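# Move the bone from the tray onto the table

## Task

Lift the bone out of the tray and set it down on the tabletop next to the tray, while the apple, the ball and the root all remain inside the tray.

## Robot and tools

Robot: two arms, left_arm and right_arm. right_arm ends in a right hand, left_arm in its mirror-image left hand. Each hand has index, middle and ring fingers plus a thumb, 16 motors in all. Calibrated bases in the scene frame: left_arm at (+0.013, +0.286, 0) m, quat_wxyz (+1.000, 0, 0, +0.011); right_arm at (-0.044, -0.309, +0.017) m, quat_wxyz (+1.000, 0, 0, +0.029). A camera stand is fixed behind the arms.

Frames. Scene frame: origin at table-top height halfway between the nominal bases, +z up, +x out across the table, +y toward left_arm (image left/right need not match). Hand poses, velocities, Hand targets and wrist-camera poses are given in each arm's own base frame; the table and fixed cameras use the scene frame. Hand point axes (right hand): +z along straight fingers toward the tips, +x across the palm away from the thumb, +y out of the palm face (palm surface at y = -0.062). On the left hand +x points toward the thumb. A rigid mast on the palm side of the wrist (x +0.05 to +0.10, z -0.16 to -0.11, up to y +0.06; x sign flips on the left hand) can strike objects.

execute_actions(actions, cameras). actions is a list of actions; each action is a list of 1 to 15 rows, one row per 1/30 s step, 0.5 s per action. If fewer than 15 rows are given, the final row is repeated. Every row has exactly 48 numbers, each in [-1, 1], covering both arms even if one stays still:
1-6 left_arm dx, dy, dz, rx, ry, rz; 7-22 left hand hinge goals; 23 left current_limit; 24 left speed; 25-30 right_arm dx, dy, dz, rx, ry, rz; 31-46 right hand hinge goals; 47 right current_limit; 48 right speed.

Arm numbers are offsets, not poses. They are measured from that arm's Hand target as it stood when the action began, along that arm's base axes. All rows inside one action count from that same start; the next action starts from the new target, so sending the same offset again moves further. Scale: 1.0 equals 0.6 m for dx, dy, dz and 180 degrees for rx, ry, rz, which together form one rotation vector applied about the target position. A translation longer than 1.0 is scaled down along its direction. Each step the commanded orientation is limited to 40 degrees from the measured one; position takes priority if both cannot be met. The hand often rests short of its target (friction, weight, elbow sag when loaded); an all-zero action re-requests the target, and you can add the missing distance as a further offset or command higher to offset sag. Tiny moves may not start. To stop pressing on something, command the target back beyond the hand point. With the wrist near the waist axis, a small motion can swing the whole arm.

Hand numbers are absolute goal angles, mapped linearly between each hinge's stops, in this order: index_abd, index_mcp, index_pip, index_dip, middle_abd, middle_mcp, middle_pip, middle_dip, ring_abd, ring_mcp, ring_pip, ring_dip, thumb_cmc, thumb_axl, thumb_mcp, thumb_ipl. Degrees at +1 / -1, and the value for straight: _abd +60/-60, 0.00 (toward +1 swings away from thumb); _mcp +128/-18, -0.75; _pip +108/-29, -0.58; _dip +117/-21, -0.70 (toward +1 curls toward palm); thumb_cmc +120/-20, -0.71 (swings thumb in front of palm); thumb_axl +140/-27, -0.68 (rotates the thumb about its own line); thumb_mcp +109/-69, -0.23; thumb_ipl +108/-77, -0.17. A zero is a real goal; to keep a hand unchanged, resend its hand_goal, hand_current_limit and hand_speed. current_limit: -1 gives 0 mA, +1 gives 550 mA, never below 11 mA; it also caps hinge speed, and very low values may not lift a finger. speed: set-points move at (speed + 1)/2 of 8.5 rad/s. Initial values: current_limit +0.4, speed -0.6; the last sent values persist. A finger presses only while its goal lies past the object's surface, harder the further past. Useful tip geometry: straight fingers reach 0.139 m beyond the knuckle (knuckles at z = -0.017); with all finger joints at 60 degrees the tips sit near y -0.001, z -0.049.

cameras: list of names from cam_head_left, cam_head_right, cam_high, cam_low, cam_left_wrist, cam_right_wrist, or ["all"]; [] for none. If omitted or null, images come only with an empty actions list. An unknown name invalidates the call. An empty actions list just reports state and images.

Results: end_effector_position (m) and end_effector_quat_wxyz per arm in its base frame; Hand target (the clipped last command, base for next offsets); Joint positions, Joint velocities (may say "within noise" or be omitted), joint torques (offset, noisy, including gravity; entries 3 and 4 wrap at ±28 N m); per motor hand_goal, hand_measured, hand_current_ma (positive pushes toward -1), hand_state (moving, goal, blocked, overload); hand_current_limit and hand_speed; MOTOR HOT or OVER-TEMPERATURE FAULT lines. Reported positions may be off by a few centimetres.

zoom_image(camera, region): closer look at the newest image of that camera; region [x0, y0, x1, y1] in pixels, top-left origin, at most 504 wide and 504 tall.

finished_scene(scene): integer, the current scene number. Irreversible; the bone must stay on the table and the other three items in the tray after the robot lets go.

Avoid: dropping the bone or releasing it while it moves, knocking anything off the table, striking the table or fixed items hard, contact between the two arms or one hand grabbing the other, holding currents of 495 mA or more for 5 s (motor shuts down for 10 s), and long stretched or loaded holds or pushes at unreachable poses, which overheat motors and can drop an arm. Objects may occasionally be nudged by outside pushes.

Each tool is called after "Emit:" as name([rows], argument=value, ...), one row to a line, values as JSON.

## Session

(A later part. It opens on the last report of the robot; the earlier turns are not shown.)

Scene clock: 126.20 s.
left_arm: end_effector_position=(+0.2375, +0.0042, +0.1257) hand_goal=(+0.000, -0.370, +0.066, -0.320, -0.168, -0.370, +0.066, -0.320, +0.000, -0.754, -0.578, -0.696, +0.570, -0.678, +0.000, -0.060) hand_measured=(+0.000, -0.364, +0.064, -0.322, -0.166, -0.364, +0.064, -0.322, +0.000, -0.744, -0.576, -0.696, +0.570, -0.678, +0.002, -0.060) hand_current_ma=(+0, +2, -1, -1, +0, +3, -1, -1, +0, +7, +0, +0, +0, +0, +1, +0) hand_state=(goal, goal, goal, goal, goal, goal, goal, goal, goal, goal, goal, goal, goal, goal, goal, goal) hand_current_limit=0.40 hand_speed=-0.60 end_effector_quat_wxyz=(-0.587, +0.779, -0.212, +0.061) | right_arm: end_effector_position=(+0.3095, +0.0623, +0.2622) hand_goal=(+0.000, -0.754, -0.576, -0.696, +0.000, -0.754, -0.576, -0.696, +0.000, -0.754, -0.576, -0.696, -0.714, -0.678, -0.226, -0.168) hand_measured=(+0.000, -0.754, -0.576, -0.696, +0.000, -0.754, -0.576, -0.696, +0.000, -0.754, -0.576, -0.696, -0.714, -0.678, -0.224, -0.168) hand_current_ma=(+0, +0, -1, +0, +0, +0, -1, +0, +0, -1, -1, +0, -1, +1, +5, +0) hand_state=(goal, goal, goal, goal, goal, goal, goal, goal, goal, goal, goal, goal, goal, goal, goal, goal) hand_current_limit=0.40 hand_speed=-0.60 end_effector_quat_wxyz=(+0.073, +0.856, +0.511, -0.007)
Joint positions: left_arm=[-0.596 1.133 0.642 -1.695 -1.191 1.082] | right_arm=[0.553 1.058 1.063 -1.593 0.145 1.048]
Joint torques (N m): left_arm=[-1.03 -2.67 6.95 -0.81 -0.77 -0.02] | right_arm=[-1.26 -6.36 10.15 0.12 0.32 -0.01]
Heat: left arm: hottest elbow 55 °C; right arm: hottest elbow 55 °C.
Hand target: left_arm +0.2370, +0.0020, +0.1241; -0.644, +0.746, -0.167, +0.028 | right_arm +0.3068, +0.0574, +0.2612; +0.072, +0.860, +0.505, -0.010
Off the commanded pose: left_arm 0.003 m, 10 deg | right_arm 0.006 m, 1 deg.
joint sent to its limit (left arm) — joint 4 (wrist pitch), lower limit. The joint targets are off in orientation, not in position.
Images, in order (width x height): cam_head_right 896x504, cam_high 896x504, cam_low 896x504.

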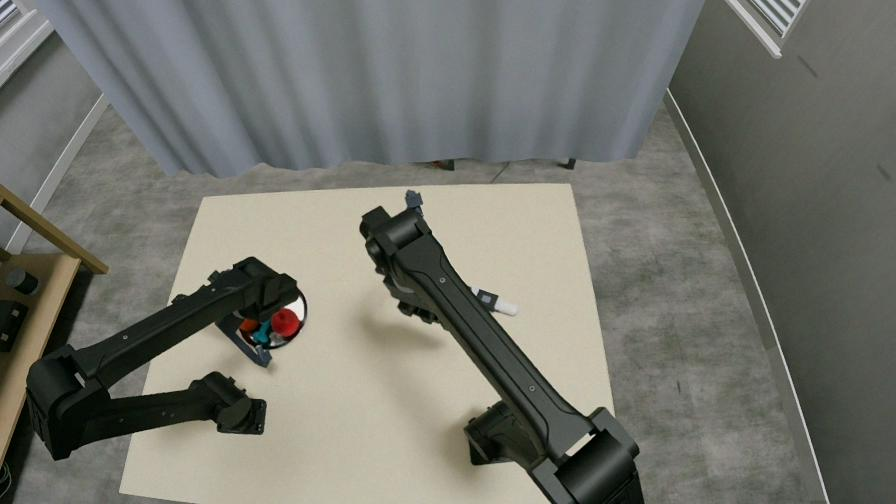

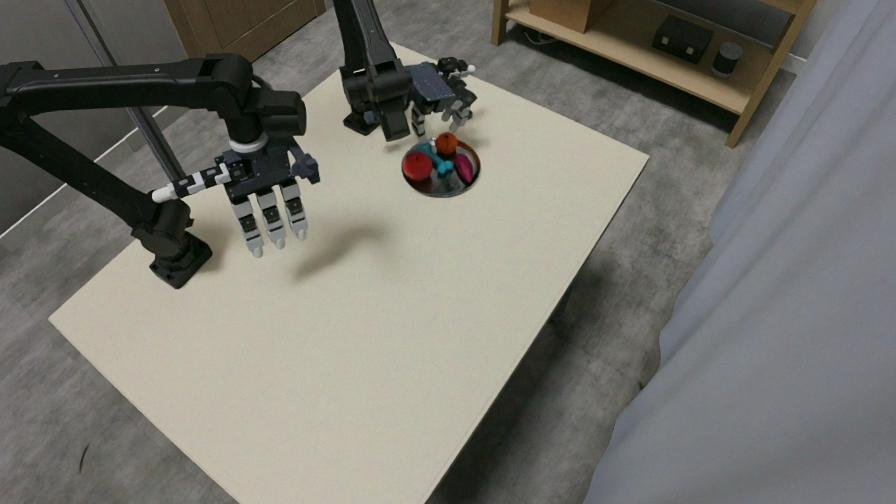

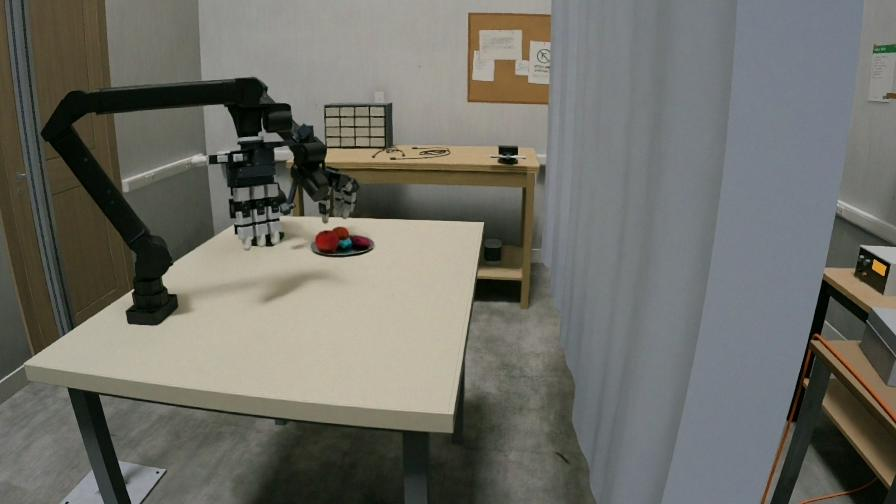

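Emit:
execute_actions([
  [[0.004,0.002,-0.05,0,0,0, 0,-0.068,0.066,-0.319,-0.22,-0.068,0.066,-0.319,0,-0.753,-0.577,-0.696,0.571,-0.677,0.0,-0.059,0.4,-0.6, 0.0,0,0,0,0,0, 0,-0.754,-0.576,-0.696,0,-0.754,-0.576,-0.696,0,-0.754,-0.576,-0.696,-0.714,-0.678,-0.226,-0.168,0.4,-0.6]],
], cameras=["cam_high", "cam_low", "cam_head_right", "cam_head_left"])

Emit:
zoom_image(camera="cam_high", region=[370, 50, 510, 210])

Emit:
zoom_image(camera="cam_low", region=[290, 150, 400, 270])

Emit:
zoom_image(camera="cam_head_right", region=[190, 240, 340, 390])

Scene clock: 138.33 s.
left_arm: end_effector_position=(+0.2431, +0.0039, +0.0979) hand_goal=(+0.000, -0.068, +0.066, -0.320, -0.220, -0.068, +0.066, -0.320, +0.000, -0.754, -0.578, -0.696, +0.570, -0.678, +0.000, -0.060) hand_measured=(+0.000, -0.066, +0.064, -0.322, -0.218, -0.066, +0.064, -0.322, +0.000, -0.744, -0.576, -0.696, +0.570, -0.678, +0.002, -0.060) hand_current_ma=(+0, +0, -1, -1, +1, +0, -1, -1, +0, +7, +0, +0, +0, +0, +1, +0) hand_state=(goal, goal, goal, goal, goal, goal, goal, goal, goal, goal, goal, goal, goal, goal, goal, goal) hand_current_limit=0.40 hand_speed=-0.60 end_effector_quat_wxyz=(-0.603, +0.773, -0.191, +0.051) | right_arm: end_effector_position=(+0.3095, +0.0623, +0.2622) hand_goal=(+0.000, -0.754, -0.576, -0.696, +0.000, -0.754, -0.576, -0.696, +0.000, -0.754, -0.576, -0.696, -0.714, -0.678, -0.226, -0.168) hand_measured=(+0.000, -0.754, -0.576, -0.696, +0.000, -0.754, -0.576, -0.696, +0.000, -0.754, -0.576, -0.696, -0.714, -0.678, -0.224, -0.168) hand_current_ma=(+0, +0, -1, +0, +0, +0, -1, +0, +0, -1, -1, +0, -1, +1, +5, +0) hand_state=(goal, goal, goal, goal, goal, goal, goal, goal, goal, goal, goal, goal, goal, goal, goal, goal) hand_current_limit=0.40 hand_speed=-0.60 end_effector_quat_wxyz=(+0.073, +0.856, +0.511, -0.007)
Joint positions: left_arm=[-0.601 1.275 0.624 -1.695 -1.189 0.916] | right_arm=[0.553 1.058 1.063 -1.593 0.145 1.048]
Joint torques (N m): left_arm=[-1.55 -3.84 5.42 -1.03 -0.63 -0.04] | right_arm=[-1.2 -6.36 10.14 0.1 0.31 0]
Heat: left arm: hottest elbow 53 °C; right arm: hottest elbow 54 °C.
Hand target: left_arm +0.2395, +0.0031, +0.0942; -0.644, +0.746, -0.167, +0.028 | right_arm +0.3068, +0.0574, +0.2612; +0.072, +0.860, +0.505, -0.010
Off the commanded pose: left_arm 0.005 m, 7 deg | right_arm 0.006 m, 1 deg.
joint sent to its limit (left arm) — joint 4 (wrist pitch), lower limit. The joint targets are off in orientation, not in position.
Images, in order (width x height): cam_head_left 896x504, cam_head_right 896x504, cam_high 896x504, cam_low 896x504.

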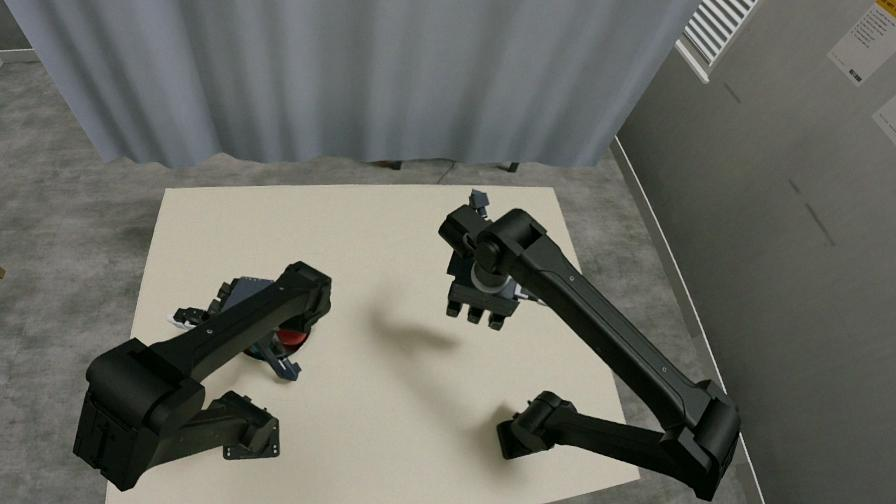

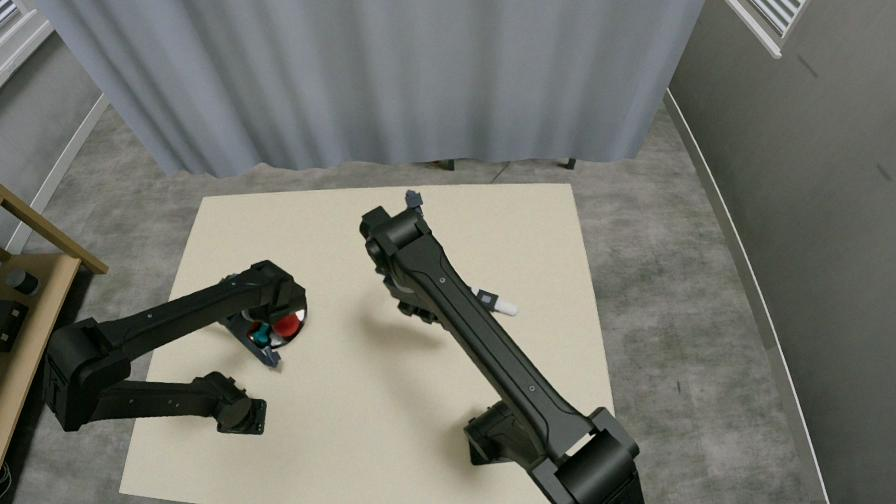

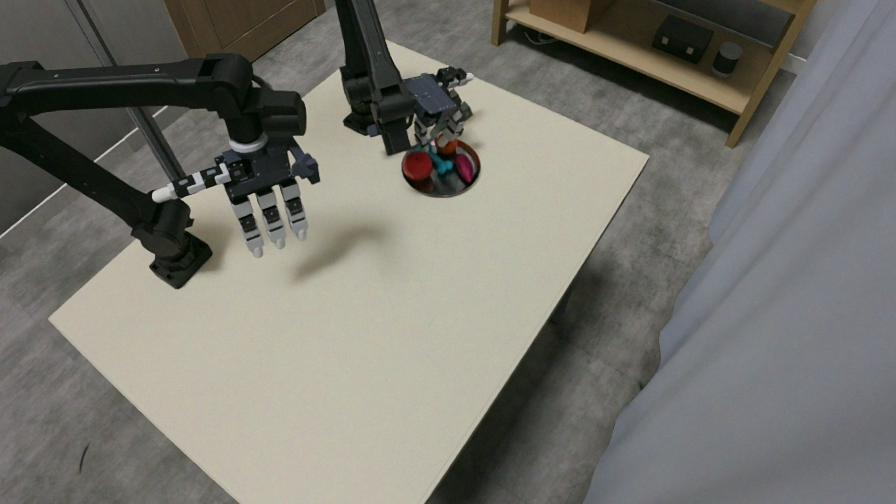

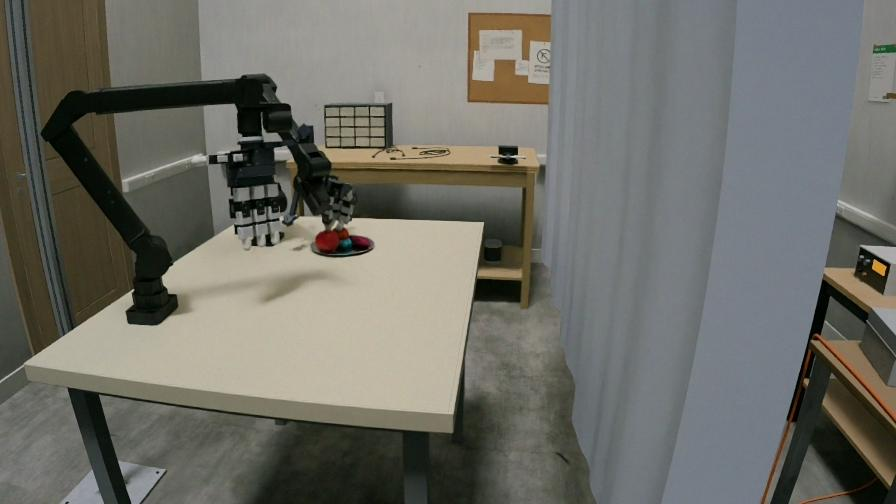

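Scaled by 3.150 from the camera's 896x504 image, which has a finer 1280x720 frame.

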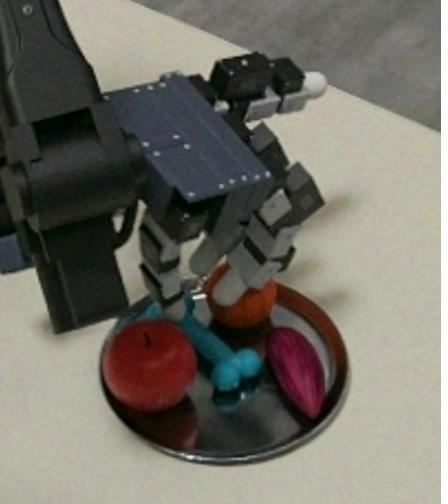

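Scaled by 4.200 from the camera's 896x504 image, which has a finer 1280x720 frame.

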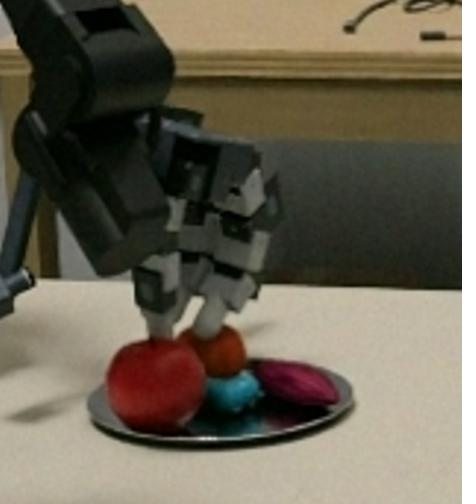

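Scaled by 3.360 from the camera's 896x504 image, which has a finer 1280x720 frame.

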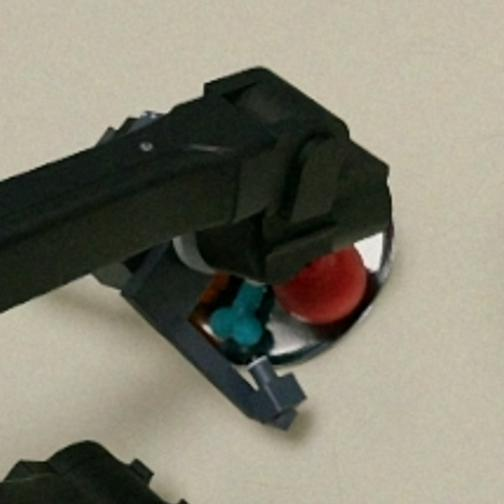

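Emit:
execute_actions([
  [[-0.002,0,-0.035,0,0,0, 0,-0.068,0.066,-0.319,-0.22,-0.068,0.066,-0.319,0,-0.753,-0.577,-0.696,0.571,-0.677,0.0,-0.059,0.4,-0.6, 0.0,0,0,0,0,0, 0,-0.754,-0.576,-0.696,0,-0.754,-0.576,-0.696,0,-0.754,-0.576,-0.696,-0.714,-0.678,-0.226,-0.168,0.4,-0.6]],
], cameras=["cam_high", "cam_low", "cam_left_wrist"])

Emit:
zoom_image(camera="cam_high", region=[370, 50, 510, 210])

Emit:
zoom_image(camera="cam_low", region=[290, 150, 400, 270])

Scene clock: 144.53 s.
left_arm: end_effector_position=(+0.2446, +0.0025, +0.0808) hand_goal=(+0.000, -0.068, +0.066, -0.320, -0.220, -0.068, +0.066, -0.320, +0.000, -0.754, -0.578, -0.696, +0.570, -0.678, +0.000, -0.060) hand_measured=(+0.000, -0.054, +0.080, -0.314, -0.218, -0.060, +0.074, -0.316, +0.000, -0.744, -0.576, -0.696, +0.572, -0.676, +0.006, -0.058) hand_current_ma=(+0, +11, +10, +3, +1, +5, +5, +2, +0, +7, +0, +0, +1, +1, +3, +1) hand_state=(goal, goal, goal, goal, goal, goal, goal, goal, goal, goal, goal, goal, goal, goal, goal, goal) hand_current_limit=0.40 hand_speed=-0.60 end_effector_quat_wxyz=(-0.614, +0.767, -0.179, +0.048) | right_arm: end_effector_position=(+0.3095, +0.0623, +0.2622) hand_goal=(+0.000, -0.754, -0.576, -0.696, +0.000, -0.754, -0.576, -0.696, +0.000, -0.754, -0.576, -0.696, -0.714, -0.678, -0.226, -0.168) hand_measured=(+0.000, -0.754, -0.576, -0.696, +0.000, -0.754, -0.576, -0.696, +0.000, -0.754, -0.576, -0.696, -0.714, -0.678, -0.224, -0.168) hand_current_ma=(+0, +0, -1, +0, +0, +0, -1, +0, +0, -1, -1, +0, -1, +1, +5, +0) hand_state=(goal, goal, goal, goal, goal, goal, goal, goal, goal, goal, goal, goal, goal, goal, goal, goal) hand_current_limit=0.40 hand_speed=-0.60 end_effector_quat_wxyz=(+0.073, +0.856, +0.511, -0.007)
Joint positions: left_arm=[-0.615 1.368 0.616 -1.703 -1.182 0.8] | right_arm=[0.553 1.058 1.063 -1.593 0.145 1.048]
Joint torques (N m): left_arm=[-1.55 -3.96 4.14 -0.87 -0.36 -0.08] | right_arm=[-1.2 -6.36 10.15 0.1 0.32 -0.01]
Heat: left arm: hottest elbow 52 °C; right arm: hottest elbow 54 °C.
Hand target: left_arm +0.2383, +0.0030, +0.0732; -0.644, +0.746, -0.167, +0.028 | right_arm +0.3068, +0.0574, +0.2612; +0.072, +0.860, +0.505, -0.010
Off the commanded pose: left_arm 0.010 m, 5 deg | right_arm 0.006 m, 1 deg.
joint read past its limit (left arm) — joint 4 (wrist pitch), lower limit.
joint sent to its limit (left arm) — joint 4 (wrist pitch), lower limit. The joint targets are off in orientation, not in position.
camera_calibration:
cam_left_wrist: T_world_to_cam=[[-0.611009, 0.422732, 0.669303, 0.0651757], [0.183818, -0.746607, 0.639366, -0.160329], [0.769987, 0.513688, 0.378478, -0.0962635], [0, 0, 0, 1]] pos_world=[0.143416, -0.0978053, 0.0953203]
Images, in order (width x height): cam_high 896x504, cam_low 896x504, cam_left_wrist 896x504.

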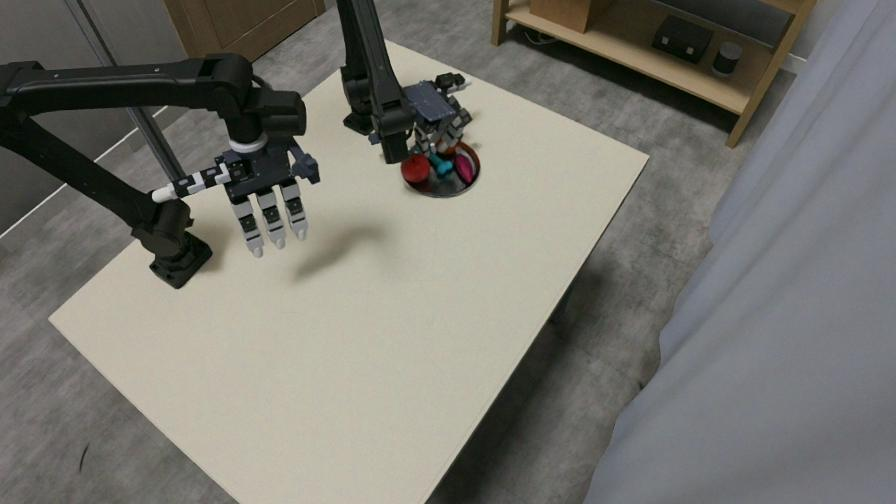

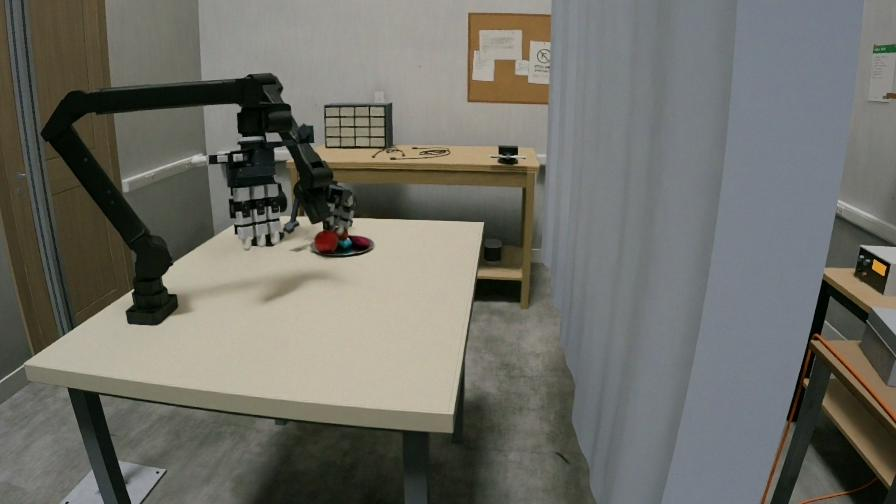

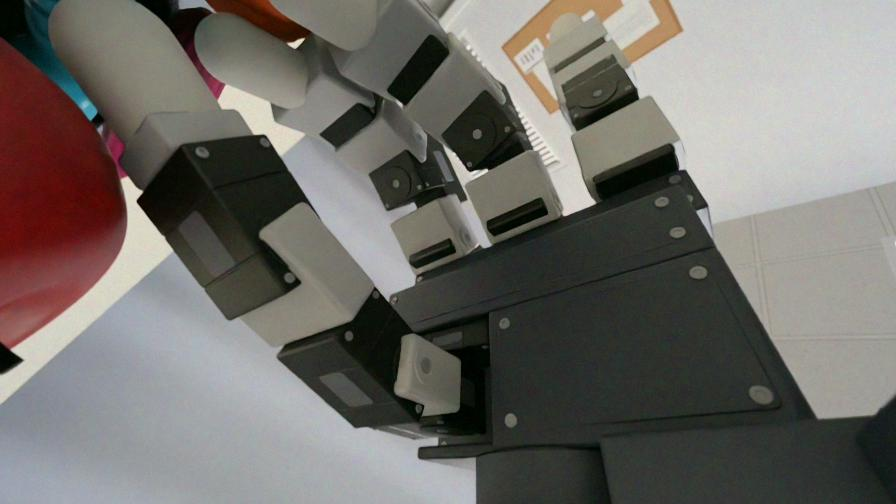

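Scaled by 3.150 from the camera's 896x504 image, which has a finer 1280x720 frame.

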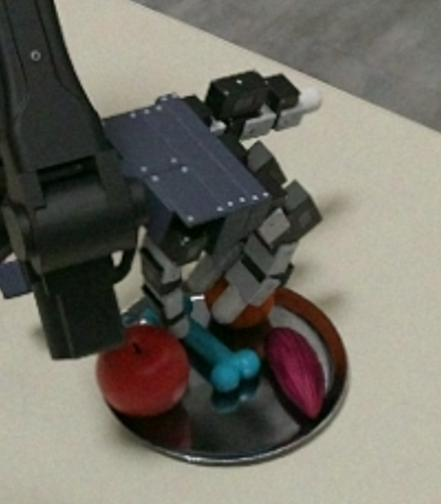

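Scaled by 4.200 from the camera's 896x504 image, which has a finer 1280x720 frame.

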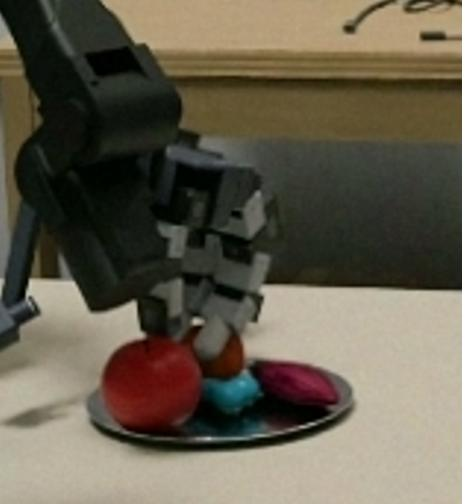

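Emit:
execute_actions([
  [[-0.008,0,-0.03,0,0,0, 0,-0.068,0.066,-0.319,-0.22,-0.068,0.066,-0.319,0,-0.753,-0.577,-0.696,0.571,-0.677,0.0,-0.059,0.4,-0.6, 0.0,0,0,0,0,0, 0,-0.754,-0.576,-0.696,0,-0.754,-0.576,-0.696,0,-0.754,-0.576,-0.696,-0.714,-0.678,-0.226,-0.168,0.4,-0.6]],
], cameras=["cam_high", "cam_low", "cam_left_wrist"])

Emit:
zoom_image(camera="cam_high", region=[370, 50, 510, 210])

Emit:
zoom_image(camera="cam_low", region=[290, 150, 400, 270])

Scene clock: 148.37 s.
left_arm: end_effector_position=(+0.2508, -0.0017, +0.0743) hand_goal=(+0.000, -0.068, +0.066, -0.320, -0.220, -0.068, +0.066, -0.320, +0.000, -0.754, -0.578, -0.696, +0.570, -0.678, +0.000, -0.060) hand_measured=(+0.046, -0.056, +0.110, -0.306, -0.208, -0.024, +0.102, -0.302, +0.000, -0.744, -0.576, -0.696, +0.574, -0.676, +0.030, -0.050) hand_current_ma=(+56, +9, +64, +11, +7, +74, +49, +16, +0, +7, +0, +0, +1, +1, +53, +9) hand_state=(blocked, goal, blocked, goal, goal, blocked, blocked, goal, goal, goal, goal, goal, goal, goal, blocked, goal) hand_current_limit=0.40 hand_speed=-0.60 end_effector_quat_wxyz=(-0.619, +0.765, -0.160, +0.070) | right_arm: end_effector_position=(+0.3095, +0.0623, +0.2622) hand_goal=(+0.000, -0.754, -0.576, -0.696, +0.000, -0.754, -0.576, -0.696, +0.000, -0.754, -0.576, -0.696, -0.714, -0.678, -0.226, -0.168) hand_measured=(+0.000, -0.754, -0.576, -0.696, +0.000, -0.754, -0.576, -0.696, +0.000, -0.754, -0.576, -0.696, -0.714, -0.678, -0.224, -0.168) hand_current_ma=(+0, +0, -1, +0, +0, +0, -1, +0, +0, -1, -1, +0, -1, +1, +5, +0) hand_state=(goal, goal, goal, goal, goal, goal, goal, goal, goal, goal, goal, goal, goal, goal, goal, goal) hand_current_limit=0.40 hand_speed=-0.60 end_effector_quat_wxyz=(+0.073, +0.856, +0.511, -0.007)
Joint positions: left_arm=[-0.631 1.41 0.611 -1.703 -1.188 0.698] | right_arm=[0.553 1.058 1.063 -1.593 0.145 1.048]
Joint torques (N m): left_arm=[-1.73 -1.61 2.84 -0.87 0.58 0.02] | right_arm=[-1.2 -6.36 10.15 0.12 0.32 -0.01]
Heat: left arm: hottest elbow 51 °C; right arm: hottest elbow 54 °C.
Hand target: left_arm +0.2334, +0.0031, +0.0552; -0.644, +0.746, -0.167, +0.028 | right_arm +0.3068, +0.0574, +0.2612; +0.072, +0.860, +0.505, -0.010
Off the commanded pose: left_arm 0.026 m, 6 deg | right_arm 0.006 m, 1 deg.
joint read past its limit (left arm) — joint 4 (wrist pitch), lower limit.
joint sent to its limit (left arm) — joint 4 (wrist pitch), lower limit. The joint targets are off in orientation, not in position.
camera_calibration:
cam_left_wrist: T_world_to_cam=[[-0.650162, 0.422013, 0.631818, 0.0877019], [0.147211, -0.745838, 0.649657, -0.152051], [0.745398, 0.515393, 0.422791, -0.0935339], [0, 0, 0, 1]] pos_world=[0.149124, -0.10221, 0.0829147]
Images, in order (width x height): cam_high 896x504, cam_low 896x504, cam_left_wrist 896x504.

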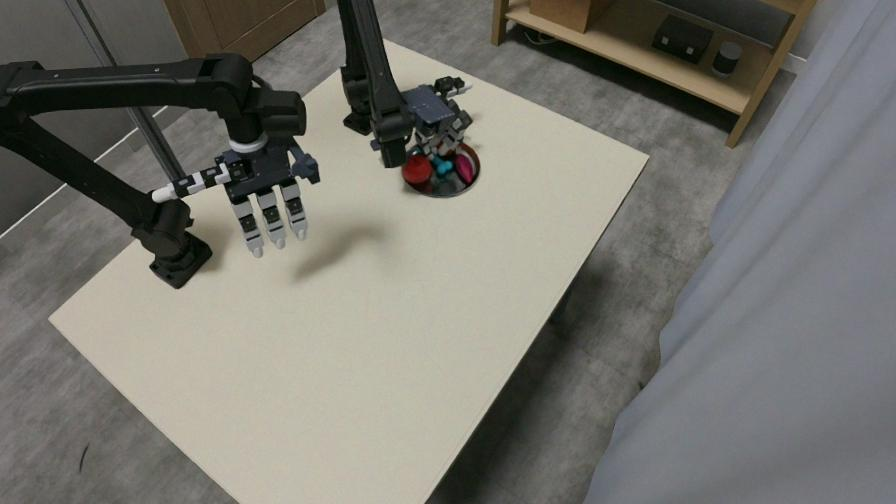

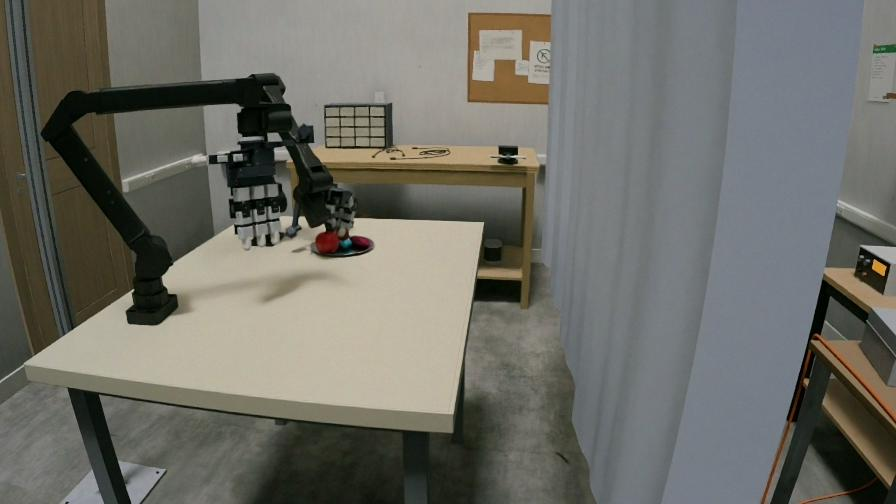

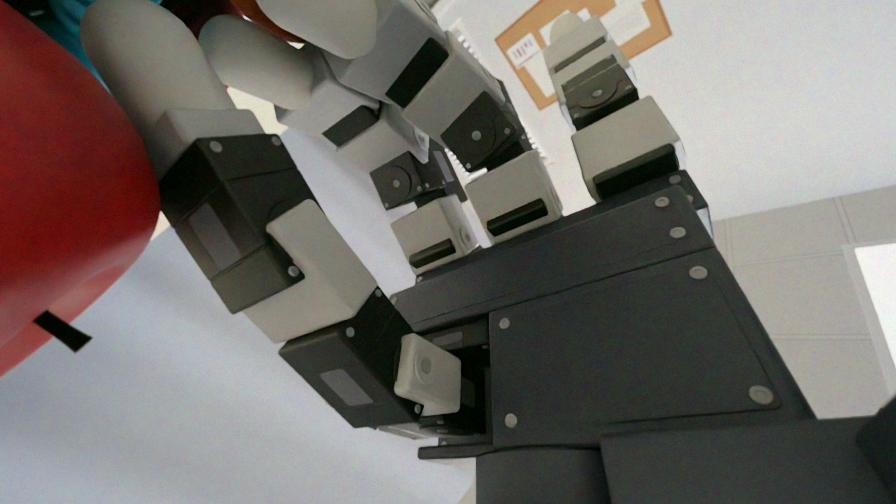

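Scaled by 3.150 from the camera's 896x504 image, which has a finer 1280x720 frame.

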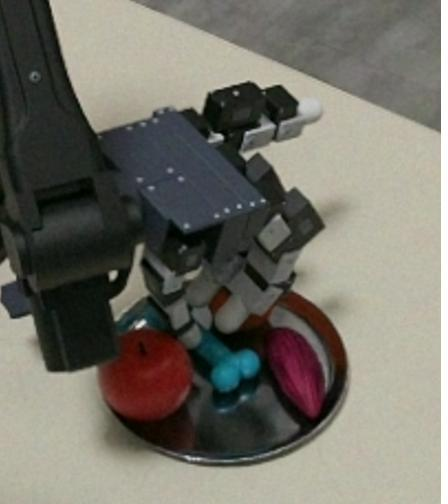

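Scaled by 4.200 from the camera's 896x504 image, which has a finer 1280x720 frame.

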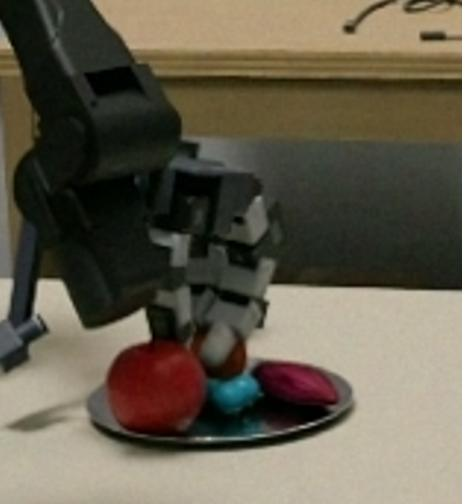

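Emit:
execute_actions([
  [[0,0,0.07,0,0,0, 0,-0.068,0.066,-0.319,-0.22,-0.068,0.066,-0.319,0,-0.753,-0.577,-0.696,0.571,-0.677,0.0,-0.059,0.4,-0.6, 0.0,0,0,0,0,0, 0,-0.754,-0.576,-0.696,0,-0.754,-0.576,-0.696,0,-0.754,-0.576,-0.696,-0.714,-0.678,-0.226,-0.168,0.4,-0.6]],
  [[-0.01,0.012,0.013,0,0,0, 0.12,-0.041,0.066,-0.319,0,-0.753,-0.577,-0.696,0,-0.753,-0.577,-0.696,0.571,-0.677,0.0,-0.059,0.4,-0.6, 0.0,0,0,0,0,0, 0,-0.754,-0.576,-0.696,0,-0.754,-0.576,-0.696,0,-0.754,-0.576,-0.696,-0.714,-0.678,-0.226,-0.168,0.4,-0.6]],
  [[0,0,0,0,0,0, 0.12,-0.041,0.066,-0.319,0,-0.753,-0.577,-0.696,0,-0.753,-0.577,-0.696,0.571,-0.677,0.0,-0.059,0.4,-0.6, 0.0,0,0,0,0,0, 0,-0.754,-0.576,-0.696,0,-0.754,-0.576,-0.696,0,-0.754,-0.576,-0.696,-0.714,-0.678,-0.226,-0.168,0.4,-0.6]],
], cameras=["cam_high", "cam_low", "cam_left_wrist", "cam_head_left", "cam_head_right"])

Emit:
zoom_image(camera="cam_high", region=[370, 50, 510, 210])

Emit:
zoom_image(camera="cam_low", region=[290, 150, 400, 270])

Emit:
zoom_image(camera="cam_head_right", region=[190, 240, 340, 390])

Scene clock: 160.27 s.
left_arm: end_effector_position=(+0.2334, +0.0052, +0.1063) hand_goal=(+0.120, -0.042, +0.066, -0.320, +0.000, -0.754, -0.578, -0.696, +0.000, -0.754, -0.578, -0.696, +0.570, -0.678, +0.000, -0.060) hand_measured=(+0.114, -0.042, +0.068, -0.318, -0.004, -0.730, -0.572, -0.692, +0.000, -0.744, -0.576, -0.696, +0.572, -0.676, +0.002, -0.058) hand_current_ma=(-2, +0, +0, +1, -1, +28, +3, +1, +0, +7, +0, +0, +0, +1, +1, +1) hand_state=(goal, goal, goal, goal, goal, blocked, goal, goal, goal, goal, goal, goal, goal, goal, goal, goal) hand_current_limit=0.40 hand_speed=-0.60 end_effector_quat_wxyz=(-0.596, +0.775, -0.202, +0.055) | right_arm: end_effector_position=(+0.3095, +0.0623, +0.2622) hand_goal=(+0.000, -0.754, -0.576, -0.696, +0.000, -0.754, -0.576, -0.696, +0.000, -0.754, -0.576, -0.696, -0.714, -0.678, -0.226, -0.168) hand_measured=(+0.000, -0.754, -0.576, -0.696, +0.000, -0.754, -0.576, -0.696, +0.000, -0.754, -0.576, -0.696, -0.714, -0.678, -0.224, -0.168) hand_current_ma=(+0, +0, -1, +0, +0, +0, -1, +0, +0, -1, -1, +0, -1, +1, +5, +0) hand_state=(goal, goal, goal, goal, goal, goal, goal, goal, goal, goal, goal, goal, goal, goal, goal, goal) hand_current_limit=0.40 hand_speed=-0.60 end_effector_quat_wxyz=(+0.073, +0.856, +0.511, -0.007)
Joint positions: left_arm=[-0.613 1.203 0.61 -1.703 -1.182 0.969] | right_arm=[0.553 1.058 1.063 -1.593 0.145 1.048]
Joint torques (N m): left_arm=[-0.09 -5.19 5.07 -0.64 -0.92 0.18] | right_arm=[-1.2 -6.36 10.14 0.12 0.31 -0.01]
Heat: left arm: hottest elbow 49 °C; right arm: hottest elbow 53 °C.
Hand target: left_arm +0.2274, +0.0103, +0.1050; -0.644, +0.746, -0.167, +0.028 | right_arm +0.3068, +0.0574, +0.2612; +0.072, +0.860, +0.505, -0.010
Off the commanded pose: left_arm 0.008 m, 8 deg | right_arm 0.006 m, 1 deg.
joint read past its limit (left arm) — joint 4 (wrist pitch), lower limit.
joint sent to its limit (left arm) — joint 4 (wrist pitch), lower limit. The joint targets are off in orientation, not in position.
camera_calibration:
cam_left_wrist: T_world_to_cam=[[-0.574996, 0.474178, 0.666735, 0.0317148], [0.168214, -0.728996, 0.663527, -0.171598], [0.800677, 0.49368, 0.339406, -0.101585], [0, 0, 0, 1]] pos_world=[0.128438, -0.0899818, 0.127193]
Images, in order (width x height): cam_head_left 896x504, cam_head_right 896x504, cam_high 896x504, cam_low 896x504, cam_left_wrist 896x504.

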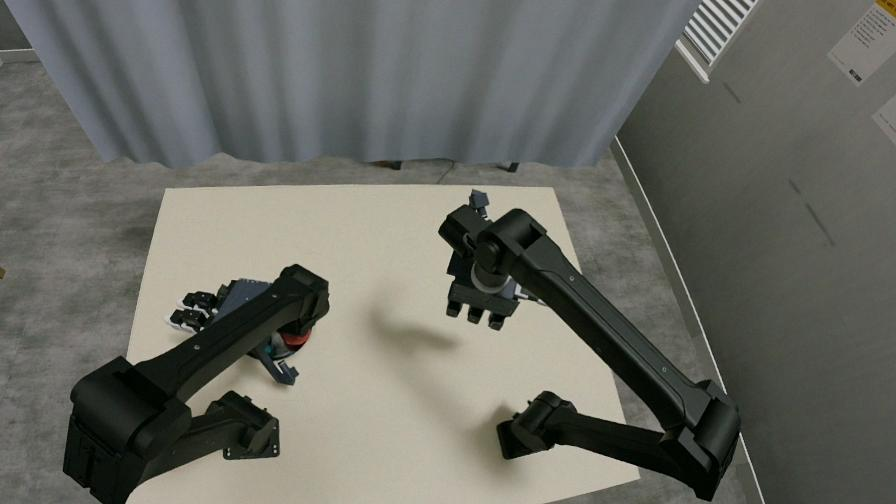

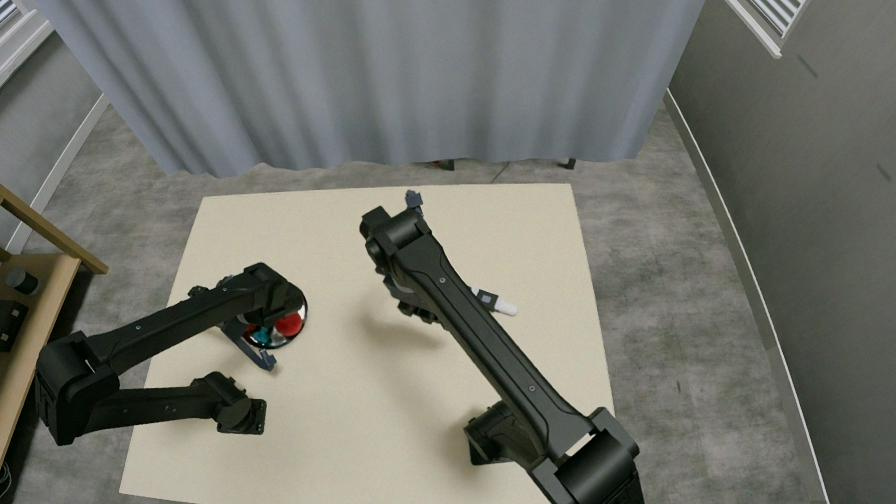

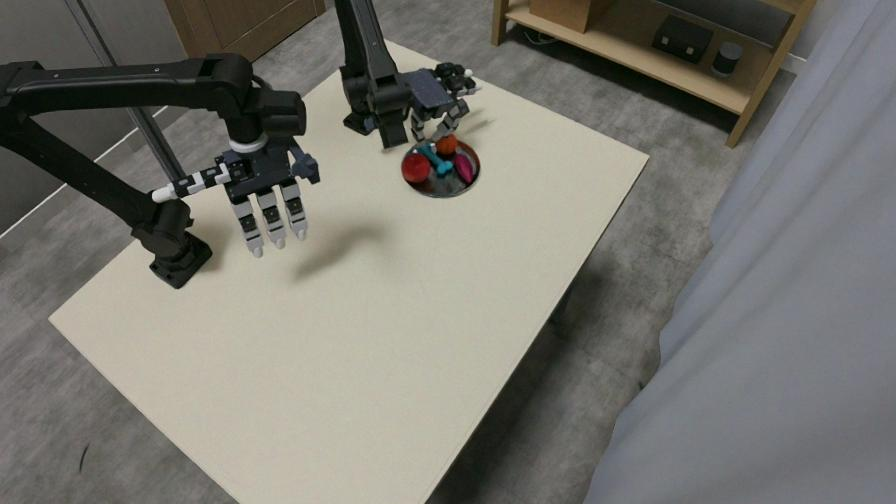

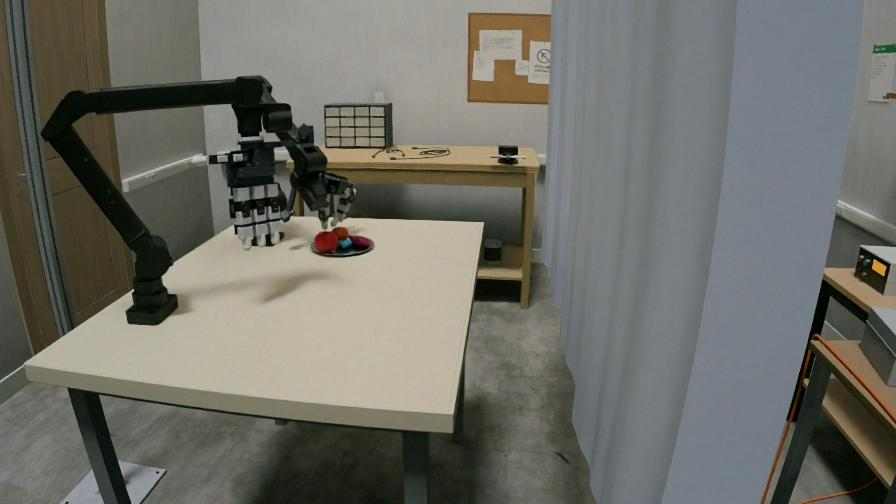

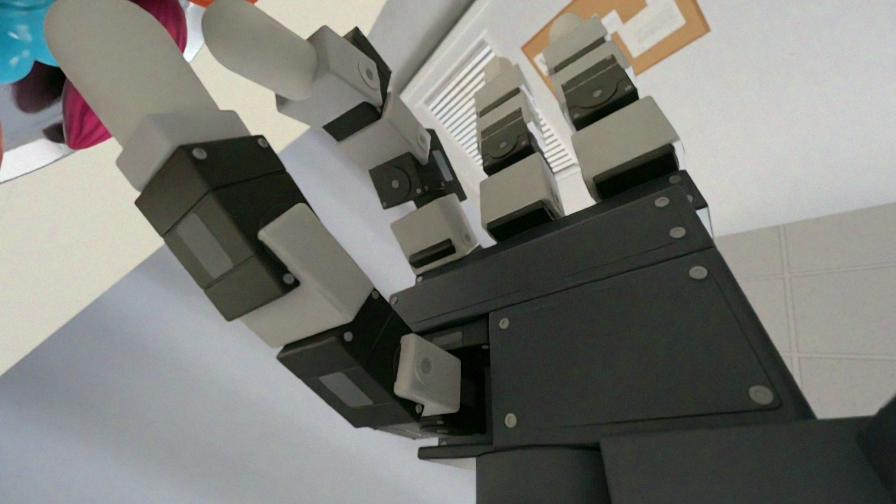

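Scaled by 3.150 from the camera's 896x504 image, which has a finer 1280x720 frame.

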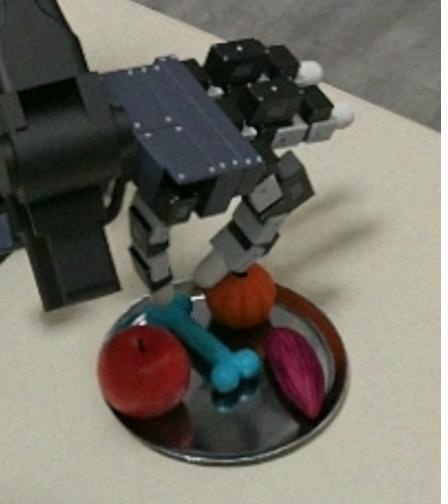

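Scaled by 4.200 from the camera's 896x504 image, which has a finer 1280x720 frame.

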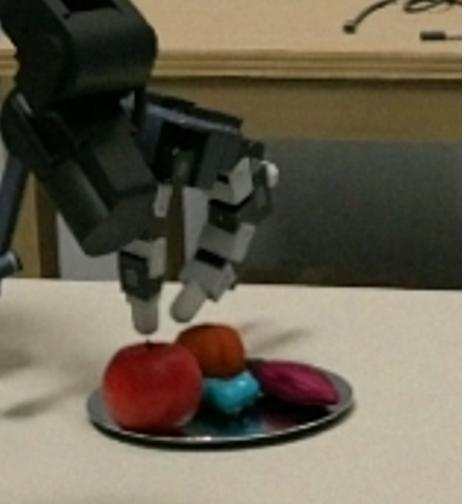

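Scaled by 3.360 from the camera's 896x504 image, which has a finer 1280x720 frame.

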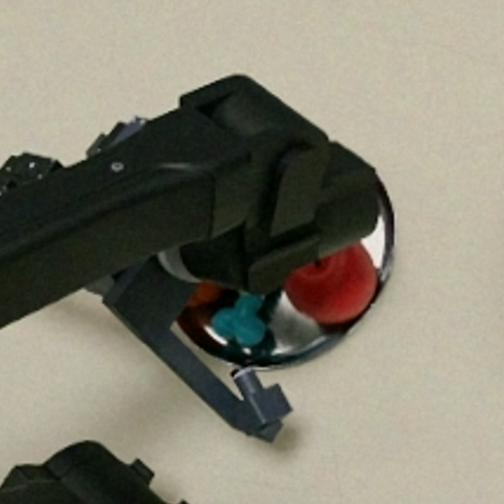

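Emit:
execute_actions([
  [[-0.0065,0.0065,-0.045,0,0,0, 0.12,-0.041,0.066,-0.319,0,-0.753,-0.577,-0.696,0,-0.753,-0.577,-0.696,0.571,-0.677,0.0,-0.059,0.4,-0.6, 0.0,0,0,0,0,0, 0,-0.754,-0.576,-0.696,0,-0.754,-0.576,-0.696,0,-0.754,-0.576,-0.696,-0.714,-0.678,-0.226,-0.168,0.4,-0.6]],
], cameras=["cam_high", "cam_low", "cam_left_wrist"])

Emit:
zoom_image(camera="cam_high", region=[370, 50, 510, 210])

Emit:
zoom_image(camera="cam_low", region=[290, 150, 400, 270])

Scene clock: 163.00 s.
left_arm: end_effector_position=(+0.2269, +0.0140, +0.0832) hand_goal=(+0.120, -0.042, +0.066, -0.320, +0.000, -0.754, -0.578, -0.696, +0.000, -0.754, -0.578, -0.696, +0.570, -0.678, +0.000, -0.060) hand_measured=(+0.136, -0.028, +0.084, -0.312, -0.004, -0.730, -0.572, -0.692, +0.000, -0.744, -0.576, -0.696, +0.572, -0.676, +0.002, -0.058) hand_current_ma=(+11, +11, +15, +4, -1, +26, +3, +1, +0, +7, +0, +0, +0, +1, +0, +1) hand_state=(goal, goal, goal, goal, goal, blocked, goal, goal, goal, goal, goal, goal, goal, goal, goal, goal) hand_current_limit=0.40 hand_speed=-0.60 end_effector_quat_wxyz=(-0.612, +0.768, -0.186, +0.045) | right_arm: end_effector_position=(+0.3095, +0.0623, +0.2622) hand_goal=(+0.000, -0.754, -0.576, -0.696, +0.000, -0.754, -0.576, -0.696, +0.000, -0.754, -0.576, -0.696, -0.714, -0.678, -0.226, -0.168) hand_measured=(+0.000, -0.754, -0.576, -0.696, +0.000, -0.754, -0.576, -0.696, +0.000, -0.754, -0.576, -0.696, -0.714, -0.678, -0.224, -0.168) hand_current_ma=(+0, +0, -1, +0, +0, +0, -1, +0, +0, -1, -1, +0, -1, +1, +5, +0) hand_state=(goal, goal, goal, goal, goal, goal, goal, goal, goal, goal, goal, goal, goal, goal, goal, goal) hand_current_limit=0.40 hand_speed=-0.60 end_effector_quat_wxyz=(+0.073, +0.856, +0.511, -0.007)
Joint positions: left_arm=[-0.613 1.295 0.566 -1.703 -1.181 0.835] | right_arm=[0.553 1.058 1.063 -1.593 0.145 1.048]
Joint torques (N m): left_arm=[-1.14 -2.96 4.77 -0.83 -0.54 -0.03] | right_arm=[-1.26 -6.36 10.14 0.1 0.31 -0.01]
Heat: left arm: hottest elbow 48 °C; right arm: hottest elbow 53 °C.
Hand target: left_arm +0.2236, +0.0142, +0.0780; -0.644, +0.746, -0.167, +0.028 | right_arm +0.3068, +0.0574, +0.2612; +0.072, +0.860, +0.505, -0.010
Off the commanded pose: left_arm 0.006 m, 5 deg | right_arm 0.006 m, 1 deg.
joint read past its limit (left arm) — joint 4 (wrist pitch), lower limit.
joint sent to its limit (left arm) — joint 4 (wrist pitch), lower limit. The joint targets are off in orientation, not in position.
camera_calibration:
cam_left_wrist: T_world_to_cam=[[-0.599267, 0.429114, 0.675826, 0.0446554], [0.187609, -0.745415, 0.639656, -0.150864], [0.778256, 0.510115, 0.366197, -0.0902134], [0, 0, 0, 1]] pos_world=[0.125273, -0.0855993, 0.0993578]
Images, in order (width x height): cam_high 896x504, cam_low 896x504, cam_left_wrist 896x504.

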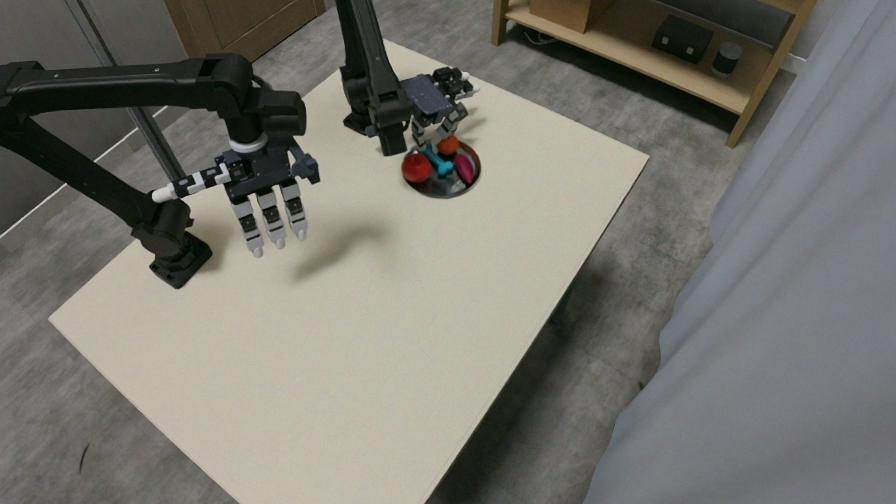

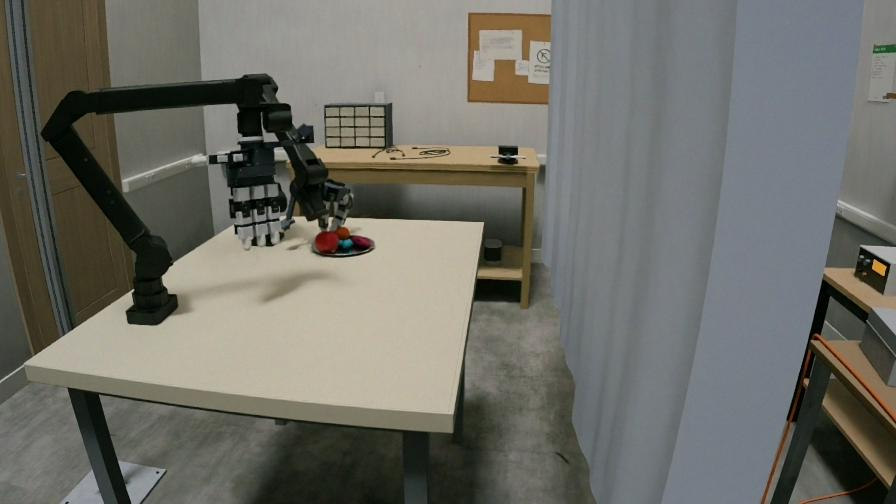

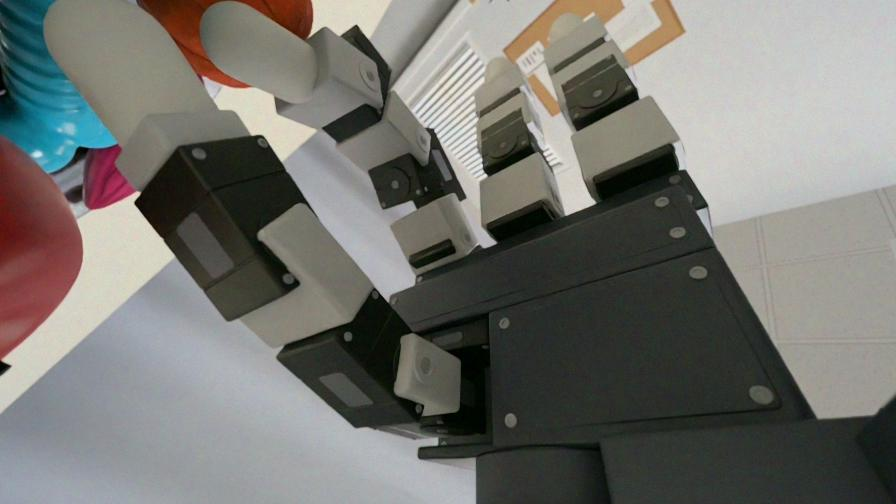

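Scaled by 3.150 from the camera's 896x504 image, which has a finer 1280x720 frame.

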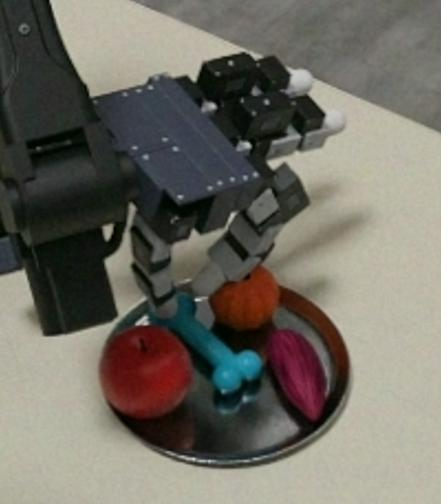

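Scaled by 4.200 from the camera's 896x504 image, which has a finer 1280x720 frame.

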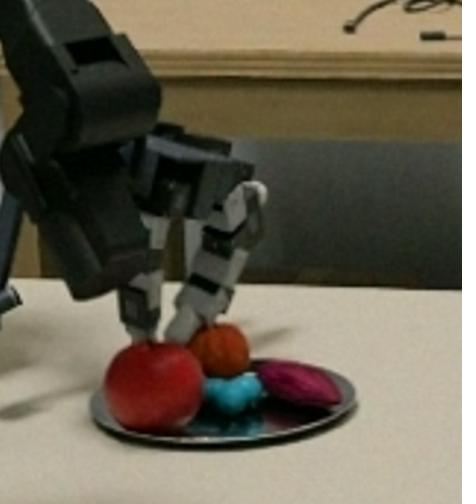

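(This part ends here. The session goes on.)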